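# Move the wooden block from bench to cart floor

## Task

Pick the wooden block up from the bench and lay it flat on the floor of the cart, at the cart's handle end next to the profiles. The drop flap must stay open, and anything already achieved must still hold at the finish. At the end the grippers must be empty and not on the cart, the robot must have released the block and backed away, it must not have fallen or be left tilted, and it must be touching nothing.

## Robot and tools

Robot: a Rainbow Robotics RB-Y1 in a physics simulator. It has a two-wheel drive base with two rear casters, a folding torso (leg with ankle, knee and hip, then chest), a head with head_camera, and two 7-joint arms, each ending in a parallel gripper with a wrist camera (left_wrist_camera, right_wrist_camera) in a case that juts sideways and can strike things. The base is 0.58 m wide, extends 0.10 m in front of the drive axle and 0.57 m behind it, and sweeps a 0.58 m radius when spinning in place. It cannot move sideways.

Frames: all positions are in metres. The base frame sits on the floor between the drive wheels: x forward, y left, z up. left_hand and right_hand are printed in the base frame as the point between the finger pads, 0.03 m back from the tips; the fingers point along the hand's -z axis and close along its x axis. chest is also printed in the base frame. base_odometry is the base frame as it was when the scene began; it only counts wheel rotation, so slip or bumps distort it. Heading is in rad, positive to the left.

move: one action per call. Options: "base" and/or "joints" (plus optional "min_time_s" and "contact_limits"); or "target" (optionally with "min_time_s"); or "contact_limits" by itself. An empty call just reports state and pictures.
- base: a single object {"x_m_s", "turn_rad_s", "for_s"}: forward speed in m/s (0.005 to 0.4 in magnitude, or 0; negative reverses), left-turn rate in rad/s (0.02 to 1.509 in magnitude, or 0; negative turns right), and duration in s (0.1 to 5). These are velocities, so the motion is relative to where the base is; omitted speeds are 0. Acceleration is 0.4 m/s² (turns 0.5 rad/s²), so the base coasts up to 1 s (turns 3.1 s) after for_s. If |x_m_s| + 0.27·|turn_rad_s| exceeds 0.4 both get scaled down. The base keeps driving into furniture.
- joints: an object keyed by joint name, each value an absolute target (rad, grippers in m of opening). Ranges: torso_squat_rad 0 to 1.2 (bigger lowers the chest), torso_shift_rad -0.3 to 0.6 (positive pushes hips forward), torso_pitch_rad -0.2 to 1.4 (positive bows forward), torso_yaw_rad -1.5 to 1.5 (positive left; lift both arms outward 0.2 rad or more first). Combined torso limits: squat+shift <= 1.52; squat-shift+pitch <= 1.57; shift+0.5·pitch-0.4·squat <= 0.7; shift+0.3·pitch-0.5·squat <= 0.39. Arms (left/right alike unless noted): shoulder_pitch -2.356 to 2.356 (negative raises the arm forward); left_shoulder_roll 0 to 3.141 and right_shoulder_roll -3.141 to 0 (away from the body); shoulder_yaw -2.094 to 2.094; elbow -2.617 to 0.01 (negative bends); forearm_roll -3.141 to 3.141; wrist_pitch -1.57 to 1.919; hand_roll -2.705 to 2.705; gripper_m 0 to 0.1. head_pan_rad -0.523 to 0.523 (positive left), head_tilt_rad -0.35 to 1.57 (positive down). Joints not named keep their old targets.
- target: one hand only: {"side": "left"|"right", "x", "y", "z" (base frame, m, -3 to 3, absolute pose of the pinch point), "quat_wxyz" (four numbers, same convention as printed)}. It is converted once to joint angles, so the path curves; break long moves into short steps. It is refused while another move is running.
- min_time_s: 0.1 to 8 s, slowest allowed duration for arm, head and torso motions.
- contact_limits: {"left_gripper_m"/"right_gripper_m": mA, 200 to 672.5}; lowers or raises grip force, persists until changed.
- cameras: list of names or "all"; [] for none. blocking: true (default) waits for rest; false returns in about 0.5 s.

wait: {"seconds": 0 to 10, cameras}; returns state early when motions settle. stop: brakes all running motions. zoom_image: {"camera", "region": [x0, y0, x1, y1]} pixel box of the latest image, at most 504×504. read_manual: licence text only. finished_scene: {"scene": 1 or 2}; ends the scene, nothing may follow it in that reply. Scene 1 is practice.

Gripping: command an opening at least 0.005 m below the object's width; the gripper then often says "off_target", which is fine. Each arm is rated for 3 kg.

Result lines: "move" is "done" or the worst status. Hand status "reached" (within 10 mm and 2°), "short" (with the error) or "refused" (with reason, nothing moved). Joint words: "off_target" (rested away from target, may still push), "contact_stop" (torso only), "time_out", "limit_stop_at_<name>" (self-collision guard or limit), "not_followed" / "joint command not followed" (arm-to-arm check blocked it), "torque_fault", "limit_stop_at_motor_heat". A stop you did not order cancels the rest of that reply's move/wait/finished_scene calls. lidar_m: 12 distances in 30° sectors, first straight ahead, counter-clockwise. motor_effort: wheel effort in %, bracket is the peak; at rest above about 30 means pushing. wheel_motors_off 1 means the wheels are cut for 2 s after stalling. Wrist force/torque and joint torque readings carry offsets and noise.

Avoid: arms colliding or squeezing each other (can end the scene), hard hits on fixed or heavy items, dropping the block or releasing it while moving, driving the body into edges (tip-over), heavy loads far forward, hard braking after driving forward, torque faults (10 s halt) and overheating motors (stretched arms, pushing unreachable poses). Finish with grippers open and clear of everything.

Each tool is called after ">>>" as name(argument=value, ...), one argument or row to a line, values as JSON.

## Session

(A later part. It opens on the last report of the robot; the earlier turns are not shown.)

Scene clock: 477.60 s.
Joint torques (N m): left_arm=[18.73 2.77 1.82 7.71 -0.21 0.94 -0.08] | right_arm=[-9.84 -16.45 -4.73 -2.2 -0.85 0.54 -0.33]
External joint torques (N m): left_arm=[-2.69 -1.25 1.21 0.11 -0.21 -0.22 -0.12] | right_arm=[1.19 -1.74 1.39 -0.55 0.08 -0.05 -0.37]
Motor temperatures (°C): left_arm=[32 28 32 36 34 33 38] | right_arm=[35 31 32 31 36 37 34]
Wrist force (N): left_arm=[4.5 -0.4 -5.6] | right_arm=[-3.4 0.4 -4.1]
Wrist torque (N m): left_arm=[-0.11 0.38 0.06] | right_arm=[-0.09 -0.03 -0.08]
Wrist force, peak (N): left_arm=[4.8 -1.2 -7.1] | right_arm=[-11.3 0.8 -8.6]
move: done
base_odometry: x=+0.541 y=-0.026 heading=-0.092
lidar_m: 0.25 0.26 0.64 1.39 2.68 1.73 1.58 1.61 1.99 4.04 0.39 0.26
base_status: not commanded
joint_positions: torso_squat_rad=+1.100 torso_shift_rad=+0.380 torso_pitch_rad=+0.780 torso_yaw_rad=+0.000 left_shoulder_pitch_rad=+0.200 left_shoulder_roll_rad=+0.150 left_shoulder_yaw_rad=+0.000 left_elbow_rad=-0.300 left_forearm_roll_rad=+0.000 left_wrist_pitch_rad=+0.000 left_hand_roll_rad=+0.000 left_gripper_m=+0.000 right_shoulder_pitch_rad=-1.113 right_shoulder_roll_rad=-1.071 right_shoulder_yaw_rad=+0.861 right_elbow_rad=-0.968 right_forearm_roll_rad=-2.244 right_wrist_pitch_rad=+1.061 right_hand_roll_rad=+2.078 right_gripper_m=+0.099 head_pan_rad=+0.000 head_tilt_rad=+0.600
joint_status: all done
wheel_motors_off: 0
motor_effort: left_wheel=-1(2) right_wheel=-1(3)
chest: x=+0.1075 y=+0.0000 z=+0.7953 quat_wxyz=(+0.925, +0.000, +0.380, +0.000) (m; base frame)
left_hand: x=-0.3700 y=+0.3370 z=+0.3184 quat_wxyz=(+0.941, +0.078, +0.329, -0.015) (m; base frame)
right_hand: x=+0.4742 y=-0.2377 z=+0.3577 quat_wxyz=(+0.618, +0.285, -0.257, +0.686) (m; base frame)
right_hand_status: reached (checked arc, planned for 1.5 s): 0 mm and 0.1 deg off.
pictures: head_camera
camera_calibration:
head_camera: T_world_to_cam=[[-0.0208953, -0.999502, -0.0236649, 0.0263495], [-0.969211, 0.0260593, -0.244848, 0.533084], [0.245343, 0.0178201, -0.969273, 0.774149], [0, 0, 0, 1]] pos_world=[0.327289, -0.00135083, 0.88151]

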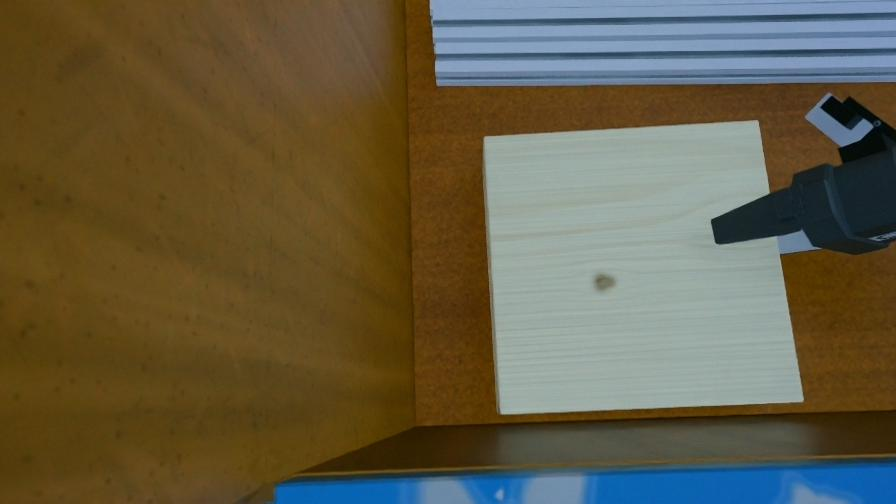

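>>> move(
  target={"side":"right","x":0.474,"y":-0.262,"z":0.375,"quat_wxyz":[0.6182,0.2844,-0.2560,0.6866]},
  min_time_s=1.5,
  cameras=["head_camera"],
)

>>> move(
  target={"side":"right","x":0.474,"y":-0.31,"z":0.423,"quat_wxyz":[0.6182,0.2844,-0.2560,0.6866]},
  min_time_s=1.5,
  cameras=["head_camera"],
)

Scene clock: 481.03 s.
Joint torques (N m): left_arm=[18.84 3.06 1.56 7.64 -0.14 0.97 -0.05] | right_arm=[-9.19 -17.52 -8.15 -1.86 -1.32 0.89 0.25]
External joint torques (N m): left_arm=[-2.58 -0.95 0.95 0.04 -0.14 -0.19 -0.09] | right_arm=[1.42 -1.74 -1.8 -0.56 -0.38 0.28 0.22]
Motor temperatures (°C): left_arm=[32 28 32 36 34 33 38] | right_arm=[35 31 32 31 36 37 34]
Wrist force (N): left_arm=[4.1 -1.2 -5.8] | right_arm=[-3.7 0.7 -4.0]
Wrist torque (N m): left_arm=[-0.01 0.31 0.04] | right_arm=[-0.13 -0.09 -0.11]
Wrist force, peak (N): left_arm=[4.6 -1.1 -6.9] | right_arm=[-4.1 0.3 -4.0]
move: done
base_odometry: x=+0.541 y=-0.026 heading=-0.092
lidar_m: 0.25 0.26 0.63 1.40 2.68 1.74 1.58 1.61 1.98 4.03 0.39 0.25
base_status: not commanded
joint_positions: torso_squat_rad=+1.100 torso_shift_rad=+0.380 torso_pitch_rad=+0.780 torso_yaw_rad=+0.000 left_shoulder_pitch_rad=+0.200 left_shoulder_roll_rad=+0.150 left_shoulder_yaw_rad=+0.000 left_elbow_rad=-0.300 left_forearm_roll_rad=+0.000 left_wrist_pitch_rad=+0.000 left_hand_roll_rad=+0.000 left_gripper_m=+0.000 right_shoulder_pitch_rad=-1.094 right_shoulder_roll_rad=-1.138 right_shoulder_yaw_rad=+0.841 right_elbow_rad=-0.992 right_forearm_roll_rad=-2.273 right_wrist_pitch_rad=+1.102 right_hand_roll_rad=+2.091 right_gripper_m=+0.099 head_pan_rad=+0.000 head_tilt_rad=+0.600
joint_status: all done
wheel_motors_off: 0
motor_effort: left_wheel=-1(2) right_wheel=+1(3)
chest: x=+0.1075 y=+0.0000 z=+0.7953 quat_wxyz=(+0.925, +0.000, +0.380, +0.000) (m; base frame)
left_hand: x=-0.3700 y=+0.3370 z=+0.3184 quat_wxyz=(+0.941, +0.078, +0.329, -0.015) (m; base frame)
right_hand: x=+0.4740 y=-0.2618 z=+0.3749 quat_wxyz=(+0.618, +0.285, -0.256, +0.687) (m; base frame)
right_hand_status: reached (checked arc, planned for 1.5 s): 0 mm and 0.0 deg off.
pictures: head_camera
camera_calibration:
head_camera: T_world_to_cam=[[-0.0208953, -0.999502, -0.0236649, 0.0263495], [-0.969211, 0.0260593, -0.244848, 0.533084], [0.245343, 0.0178201, -0.969273, 0.774149], [0, 0, 0, 1]] pos_world=[0.327289, -0.00135083, 0.88151]

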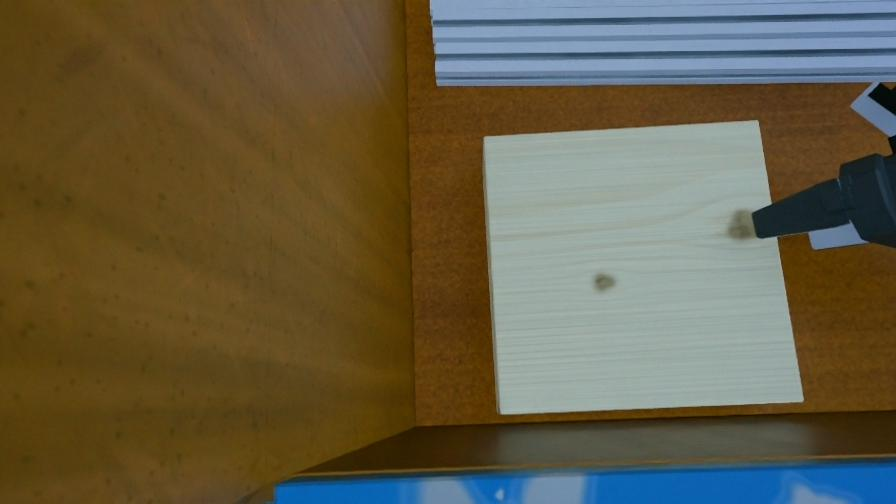

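Scene clock: 482.87 s.
Joint torques (N m): left_arm=[18.86 2.87 1.82 7.63 -0.06 0.89 -0.13] | right_arm=[-8.5 -19.26 -8.88 -1 -1.3 0.81 0.2]
External joint torques (N m): left_arm=[-2.56 -1.14 1.21 0.03 -0.06 -0.26 -0.17] | right_arm=[1.24 -1.33 -1.99 -0.5 -0.33 0.18 0.16]
Motor temperatures (°C): left_arm=[32 28 32 36 34 33 38] | right_arm=[35 31 32 31 36 37 34]
Wrist force (N): left_arm=[4.2 -1.4 -6.3] | right_arm=[-3.1 0.3 -3.8]
Wrist torque (N m): left_arm=[0.00 0.40 0.06] | right_arm=[-0.05 0.01 -0.06]
Wrist force, peak (N): left_arm=[4.5 -0.7 -7.0] | right_arm=[-4.1 0.3 -4.3]
move: done
base_odometry: x=+0.541 y=-0.026 heading=-0.092
lidar_m: 0.25 0.26 0.63 1.39 2.67 1.73 1.57 1.62 1.99 4.02 0.38 0.27
base_status: not commanded
joint_positions: torso_squat_rad=+1.100 torso_shift_rad=+0.380 torso_pitch_rad=+0.780 torso_yaw_rad=+0.000 left_shoulder_pitch_rad=+0.200 left_shoulder_roll_rad=+0.150 left_shoulder_yaw_rad=+0.000 left_elbow_rad=-0.300 left_forearm_roll_rad=+0.000 left_wrist_pitch_rad=+0.000 left_hand_roll_rad=+0.000 left_gripper_m=+0.000 right_shoulder_pitch_rad=-1.054 right_shoulder_roll_rad=-1.296 right_shoulder_yaw_rad=+0.794 right_elbow_rad=-1.048 right_forearm_roll_rad=-2.347 right_wrist_pitch_rad=+1.199 right_hand_roll_rad=+2.108 right_gripper_m=+0.099 head_pan_rad=+0.000 head_tilt_rad=+0.600
joint_status: all done
wheel_motors_off: 0
motor_effort: left_wheel=-1(2) right_wheel=+0(4)
chest: x=+0.1075 y=+0.0000 z=+0.7953 quat_wxyz=(+0.925, +0.000, +0.380, +0.000) (m; base frame)
left_hand: x=-0.3700 y=+0.3370 z=+0.3184 quat_wxyz=(+0.941, +0.078, +0.329, -0.015) (m; base frame)
right_hand: x=+0.4741 y=-0.3097 z=+0.4228 quat_wxyz=(+0.618, +0.285, -0.256, +0.687) (m; base frame)
right_hand_status: reached (checked arc, planned for 1.5 s): 0 mm and 0.1 deg off.
pictures: head_camera
camera_calibration:
head_camera: T_world_to_cam=[[-0.0208953, -0.999502, -0.0236649, 0.0263495], [-0.969211, 0.0260593, -0.244848, 0.533084], [0.245343, 0.0178201, -0.969273, 0.774149], [0, 0, 0, 1]] pos_world=[0.327289, -0.00135083, 0.88151]

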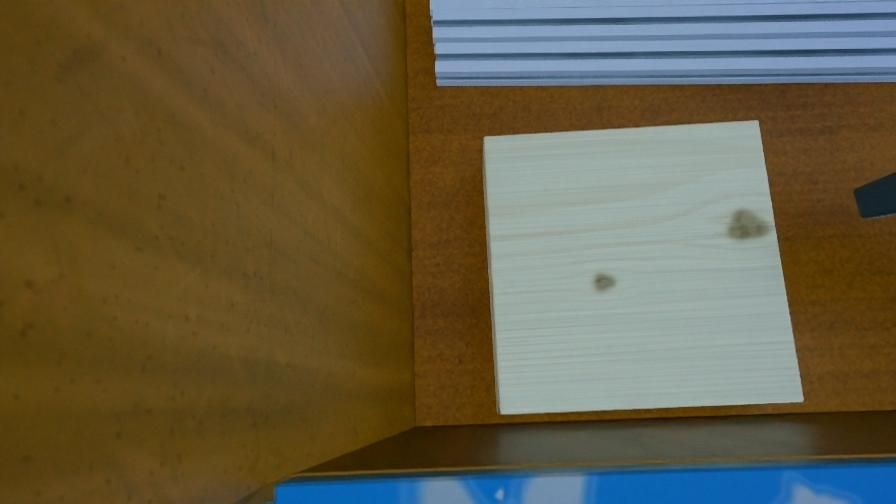

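>>> move(
  joints={"torso_squat_rad":0.4,"torso_shift_rad":0.3},
  cameras=[],
)

>>> move(
  target={"side":"right","x":0.45,"y":-0.3,"z":0.85,"quat_wxyz":[0.6533,0.2706,-0.2706,0.6533]},
  min_time_s=1.5,
  cameras=["head_camera"],
)

>>> move(
  base={"x_m_s":-0.2,"for_s":2.5},
  cameras=["head_camera"],
)

Scene clock: 488.50 s.
Joint torques (N m): left_arm=[18.33 3.09 1.32 7.8 -0.12 0.96 -0.16] | right_arm=[-9.53 -18.39 -6.93 -0.25 -1.16 0.68 0.23]
External joint torques (N m): left_arm=[-3.1 -0.93 0.71 0.2 -0.12 -0.19 -0.2] | right_arm=[0.21 -0.45 -0.04 0.24 -0.19 0.05 0.19]
Motor temperatures (°C): left_arm=[32 28 32 36 34 33 38] | right_arm=[35 31 32 31 36 37 34]
Wrist force (N): left_arm=[4.4 -1.2 -6.1] | right_arm=[-3.7 0.3 -3.7]
Wrist torque (N m): left_arm=[-0.06 0.33 0.03] | right_arm=[-0.02 -0.07 -0.09]
Wrist force, peak (N): left_arm=[6.4 0.0 -6.9] | right_arm=[-4.2 -1.7 -7.0]
move: done
base_odometry: x=+0.541 y=-0.026 heading=-0.092
lidar_m: 0.26 0.28 0.63 1.39 2.48 1.69 1.56 1.60 2.05 0.97 0.37 0.27
base_status: not commanded
joint_positions: torso_squat_rad=+0.400 torso_shift_rad=+0.300 torso_pitch_rad=+0.780 torso_yaw_rad=+0.000 left_shoulder_pitch_rad=+0.200 left_shoulder_roll_rad=+0.150 left_shoulder_yaw_rad=+0.000 left_elbow_rad=-0.300 left_forearm_roll_rad=+0.000 left_wrist_pitch_rad=+0.000 left_hand_roll_rad=+0.000 left_gripper_m=+0.000 right_shoulder_pitch_rad=-1.054 right_shoulder_roll_rad=-1.297 right_shoulder_yaw_rad=+0.794 right_elbow_rad=-1.048 right_forearm_roll_rad=-2.347 right_wrist_pitch_rad=+1.199 right_hand_roll_rad=+2.108 right_gripper_m=+0.099 head_pan_rad=+0.000 head_tilt_rad=+0.600
joint_status: all done
wheel_motors_off: 0
motor_effort: left_wheel=-4(100) right_wheel=+3(100)
chest: x=+0.1802 y=+0.0000 z=+1.1164 quat_wxyz=(+0.925, +0.000, +0.380, +0.000) (m; base frame)
left_hand: x=-0.2974 y=+0.3370 z=+0.6395 quat_wxyz=(+0.941, +0.078, +0.329, -0.015) (m; base frame)
right_hand: x=+0.5469 y=-0.3097 z=+0.7440 quat_wxyz=(+0.618, +0.285, -0.256, +0.687) (m; base frame)
pictures: none
No camera images: "cameras" was empty.

Scene clock: 490.33 s.
Joint torques (N m): left_arm=[18.88 2.83 1.57 7.75 -0.08 0.97 -0.06] | right_arm=[-4.56 -16.35 -6.5 0.29 -0.61 1.06 0.07]
External joint torques (N m): left_arm=[-2.54 -1.19 0.96 0.15 -0.09 -0.18 -0.1] | right_arm=[0.87 -0.21 -1.54 -0.2 -0.06 0.09 0.04]
Motor temperatures (°C): left_arm=[32 28 32 36 34 33 38] | right_arm=[35 31 32 31 36 37 34]
Wrist force (N): left_arm=[4.2 -1.0 -6.7] | right_arm=[-3.1 1.2 -3.9]
Wrist torque (N m): left_arm=[-0.03 0.33 0.05] | right_arm=[-0.18 -0.02 -0.10]
Wrist force, peak (N): left_arm=[4.8 -1.1 -6.8] | right_arm=[-4.1 0.6 -4.2]
move: done
base_odometry: x=+0.541 y=-0.026 heading=-0.092
lidar_m: 0.25 0.27 0.63 1.39 2.49 1.68 1.56 1.62 2.04 0.98 0.37 0.27
base_status: not commanded
joint_positions: torso_squat_rad=+0.400 torso_shift_rad=+0.300 torso_pitch_rad=+0.780 torso_yaw_rad=+0.000 left_shoulder_pitch_rad=+0.200 left_shoulder_roll_rad=+0.150 left_shoulder_yaw_rad=+0.000 left_elbow_rad=-0.300 left_forearm_roll_rad=+0.000 left_wrist_pitch_rad=+0.000 left_hand_roll_rad=+0.000 left_gripper_m=+0.000 right_shoulder_pitch_rad=-0.542 right_shoulder_roll_rad=-2.010 right_shoulder_yaw_rad=+0.780 right_elbow_rad=-1.895 right_forearm_roll_rad=-3.062 right_wrist_pitch_rad=+0.744 right_hand_roll_rad=+2.430 right_gripper_m=+0.099 head_pan_rad=+0.000 head_tilt_rad=+0.600
joint_status: all done
wheel_motors_off: 0
motor_effort: left_wheel=-3(5) right_wheel=+4(5)
chest: x=+0.1802 y=+0.0001 z=+1.1164 quat_wxyz=(+0.925, +0.000, +0.380, +0.000) (m; base frame)
left_hand: x=-0.2973 y=+0.3370 z=+0.6395 quat_wxyz=(+0.941, +0.078, +0.329, -0.015) (m; base frame)
right_hand: x=+0.4500 y=-0.3001 z=+0.8499 quat_wxyz=(+0.653, +0.271, -0.270, +0.653) (m; base frame)
right_hand_status: reached (checked arc, planned for 1.5 s): 0 mm and 0.1 deg off.
pictures: head_camera
camera_calibration:
head_camera: T_world_to_cam=[[-0.020894, -0.999502, -0.0236663, 0.0355685], [-0.969187, 0.0260601, -0.244943, 0.682267], [0.245437, 0.0178193, -0.969249, 1.06748], [0, 0, 0, 1]] pos_world=[0.399989, -0.00125083, 1.20261]

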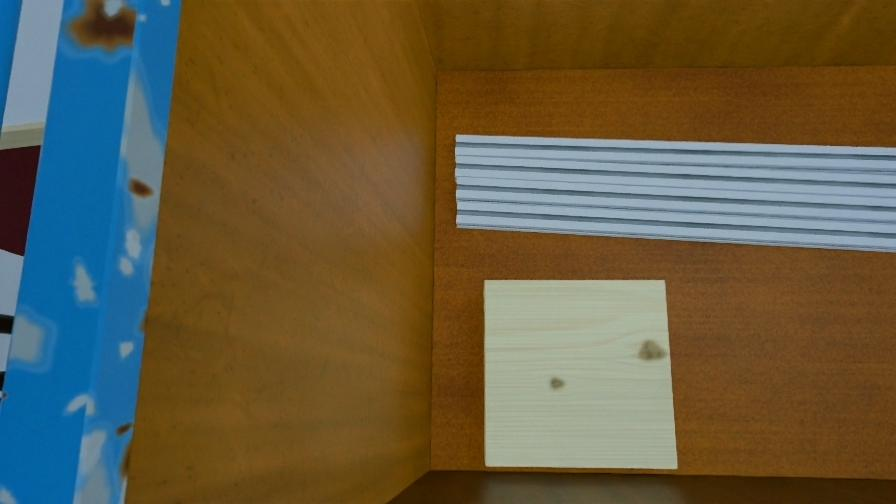

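Scene clock: 493.80 s.
Joint torques (N m): left_arm=[18.94 3.22 1.56 7.66 -0.2 0.92 -0.1] | right_arm=[-4.94 -16.36 -6.14 0.6 -0.64 1.17 0.03]
External joint torques (N m): left_arm=[-2.48 -0.8 0.95 0.06 -0.21 -0.23 -0.14] | right_arm=[0.48 -0.22 -1.18 0.11 -0.09 0.21 -0.01]
Motor temperatures (°C): left_arm=[32 28 32 36 34 33 38] | right_arm=[35 31 32 31 36 37 34]
Wrist force (N): left_arm=[4.0 -1.4 -6.6] | right_arm=[-3.8 0.6 -3.8]
Wrist torque (N m): left_arm=[-0.01 0.31 0.05] | right_arm=[-0.11 -0.08 -0.09]
Wrist force, peak (N): left_arm=[4.5 -1.8 -7.0] | right_arm=[-4.0 0.3 -4.7]
move: done
base_odometry: x=+0.043 y=+0.020 heading=-0.092
lidar_m: 0.76 1.03 1.56 4.26 1.70 1.15 1.07 1.10 1.41 3.06 1.07 0.78
base_status: done (sent for 2.5 of 2.5 s)
joint_positions: torso_squat_rad=+0.400 torso_shift_rad=+0.300 torso_pitch_rad=+0.780 torso_yaw_rad=+0.000 left_shoulder_pitch_rad=+0.200 left_shoulder_roll_rad=+0.150 left_shoulder_yaw_rad=+0.000 left_elbow_rad=-0.300 left_forearm_roll_rad=+0.000 left_wrist_pitch_rad=+0.000 left_hand_roll_rad=+0.000 left_gripper_m=+0.000 right_shoulder_pitch_rad=-0.542 right_shoulder_roll_rad=-2.010 right_shoulder_yaw_rad=+0.780 right_elbow_rad=-1.895 right_forearm_roll_rad=-3.062 right_wrist_pitch_rad=+0.744 right_hand_roll_rad=+2.430 right_gripper_m=+0.099 head_pan_rad=+0.000 head_tilt_rad=+0.600
joint_status: not commanded
wheel_motors_off: 0
motor_effort: left_wheel=+6(31) right_wheel=-6(27)
chest: x=+0.1802 y=+0.0001 z=+1.1164 quat_wxyz=(+0.925, +0.000, +0.380, +0.000) (m; base frame)
left_hand: x=-0.2973 y=+0.3370 z=+0.6395 quat_wxyz=(+0.941, +0.078, +0.329, -0.015) (m; base frame)
right_hand: x=+0.4500 y=-0.3001 z=+0.8499 quat_wxyz=(+0.653, +0.271, -0.270, +0.653) (m; base frame)
pictures: head_camera
camera_calibration:
head_camera: T_world_to_cam=[[-0.0208683, -0.9995, -0.0237647, 0.0356762], [-0.969164, 0.026061, -0.245035, 0.682368], [0.245531, 0.0179184, -0.969223, 1.06741], [0, 0, 0, 1]] pos_world=[0.399989, -0.00125107, 1.20261]

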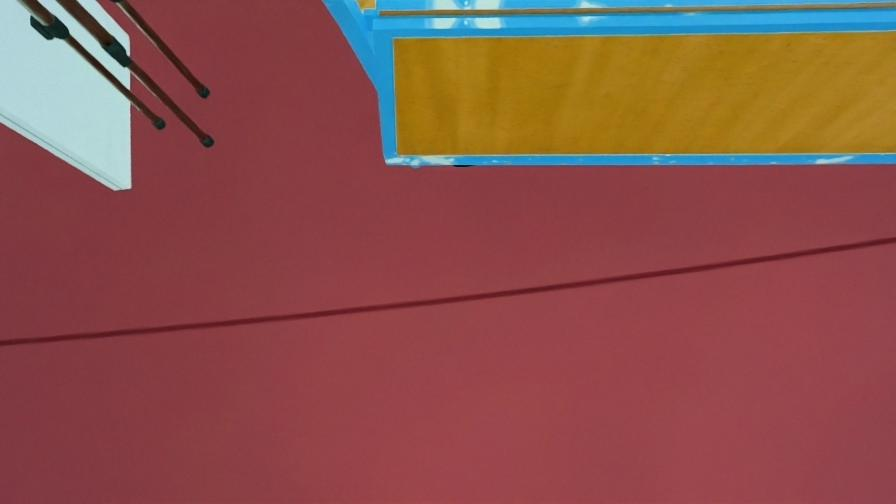

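>>> move(
  joints={"torso_squat_rad":0.35,"torso_shift_rad":0.0,"torso_pitch_rad":0.0,"head_tilt_rad":0.5},
  min_time_s=4,
  cameras=["head_camera"],
)

>>> finished_scene(
  scene=1,
)

Scene clock: 499.10 s.
Joint torques (N m): left_arm=[1.45 3.49 1.42 -0.33 -0.15 -0.68 -0.06] | right_arm=[-8.58 -15.44 -9.62 3.38 -1.11 -0.14 0.06]
External joint torques (N m): left_arm=[-0.52 -1.07 0.83 -0.32 -0.17 -0.35 -0.06] | right_arm=[0.46 -0.73 -0.06 0.2 -0.11 0.05 0.04]
Motor temperatures (°C): left_arm=[32 28 32 36 34 33 38] | right_arm=[35 31 32 31 36 36 34]
Wrist force (N): left_arm=[-0.7 -0.6 -7.3] | right_arm=[-2.4 4.7 -3.4]
Wrist torque (N m): left_arm=[-0.09 0.05 0.06] | right_arm=[-0.33 0.01 -0.09]
Wrist force, peak (N): left_arm=[4.6 -1.8 -6.8] | right_arm=[-2.1 5.5 -2.8]
move: done
base_odometry: x=+0.043 y=+0.020 heading=-0.091
lidar_m: 0.76 1.02 1.55 4.28 1.70 1.14 1.07 1.11 1.41 3.08 1.06 0.79
base_status: not commanded
joint_positions: torso_squat_rad=+0.350 torso_shift_rad=+0.000 torso_pitch_rad=+0.000 torso_yaw_rad=+0.000 left_shoulder_pitch_rad=+0.200 left_shoulder_roll_rad=+0.150 left_shoulder_yaw_rad=+0.000 left_elbow_rad=-0.300 left_forearm_roll_rad=+0.000 left_wrist_pitch_rad=+0.000 left_hand_roll_rad=+0.000 left_gripper_m=+0.000 right_shoulder_pitch_rad=-0.542 right_shoulder_roll_rad=-2.010 right_shoulder_yaw_rad=+0.780 right_elbow_rad=-1.895 right_forearm_roll_rad=-3.062 right_wrist_pitch_rad=+0.744 right_hand_roll_rad=+2.430 right_gripper_m=+0.099 head_pan_rad=+0.000 head_tilt_rad=+0.500
joint_status: all done
wheel_motors_off: 0
motor_effort: left_wheel=+10(11) right_wheel=-8(11)
chest: x=-0.2280 y=+0.0001 z=+1.2475 quat_wxyz=(+1.000, +0.000, +0.000, +0.000) (m; base frame)
left_hand: x=-0.2319 y=+0.3370 z=+0.5726 quat_wxyz=(+0.995, +0.078, -0.053, +0.016) (m; base frame)
right_hand: x=+0.1513 y=-0.3001 z=+1.2480 quat_wxyz=(+0.502, +0.002, -0.498, +0.707) (m; base frame)
pictures: head_camera
camera_calibration:
head_camera: T_world_to_cam=[[0.00506499, -0.999502, -0.0311377, 0.0452235], [-0.428581, 0.0259636, -0.90313, 1.27067], [0.903489, 0.0179194, -0.428237, 0.75121], [0, 0, 0, 1]] pos_world=[-0.134354, -0.00125137, 1.47068]

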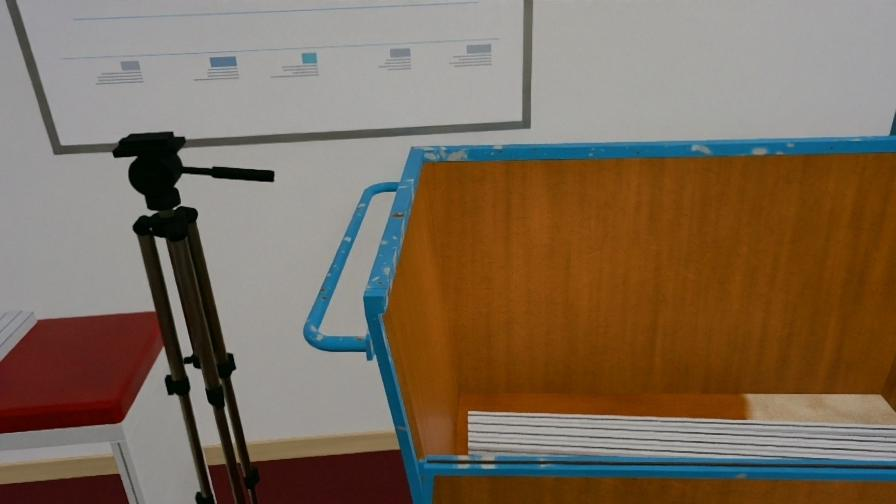

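The scene is finished: the task was done.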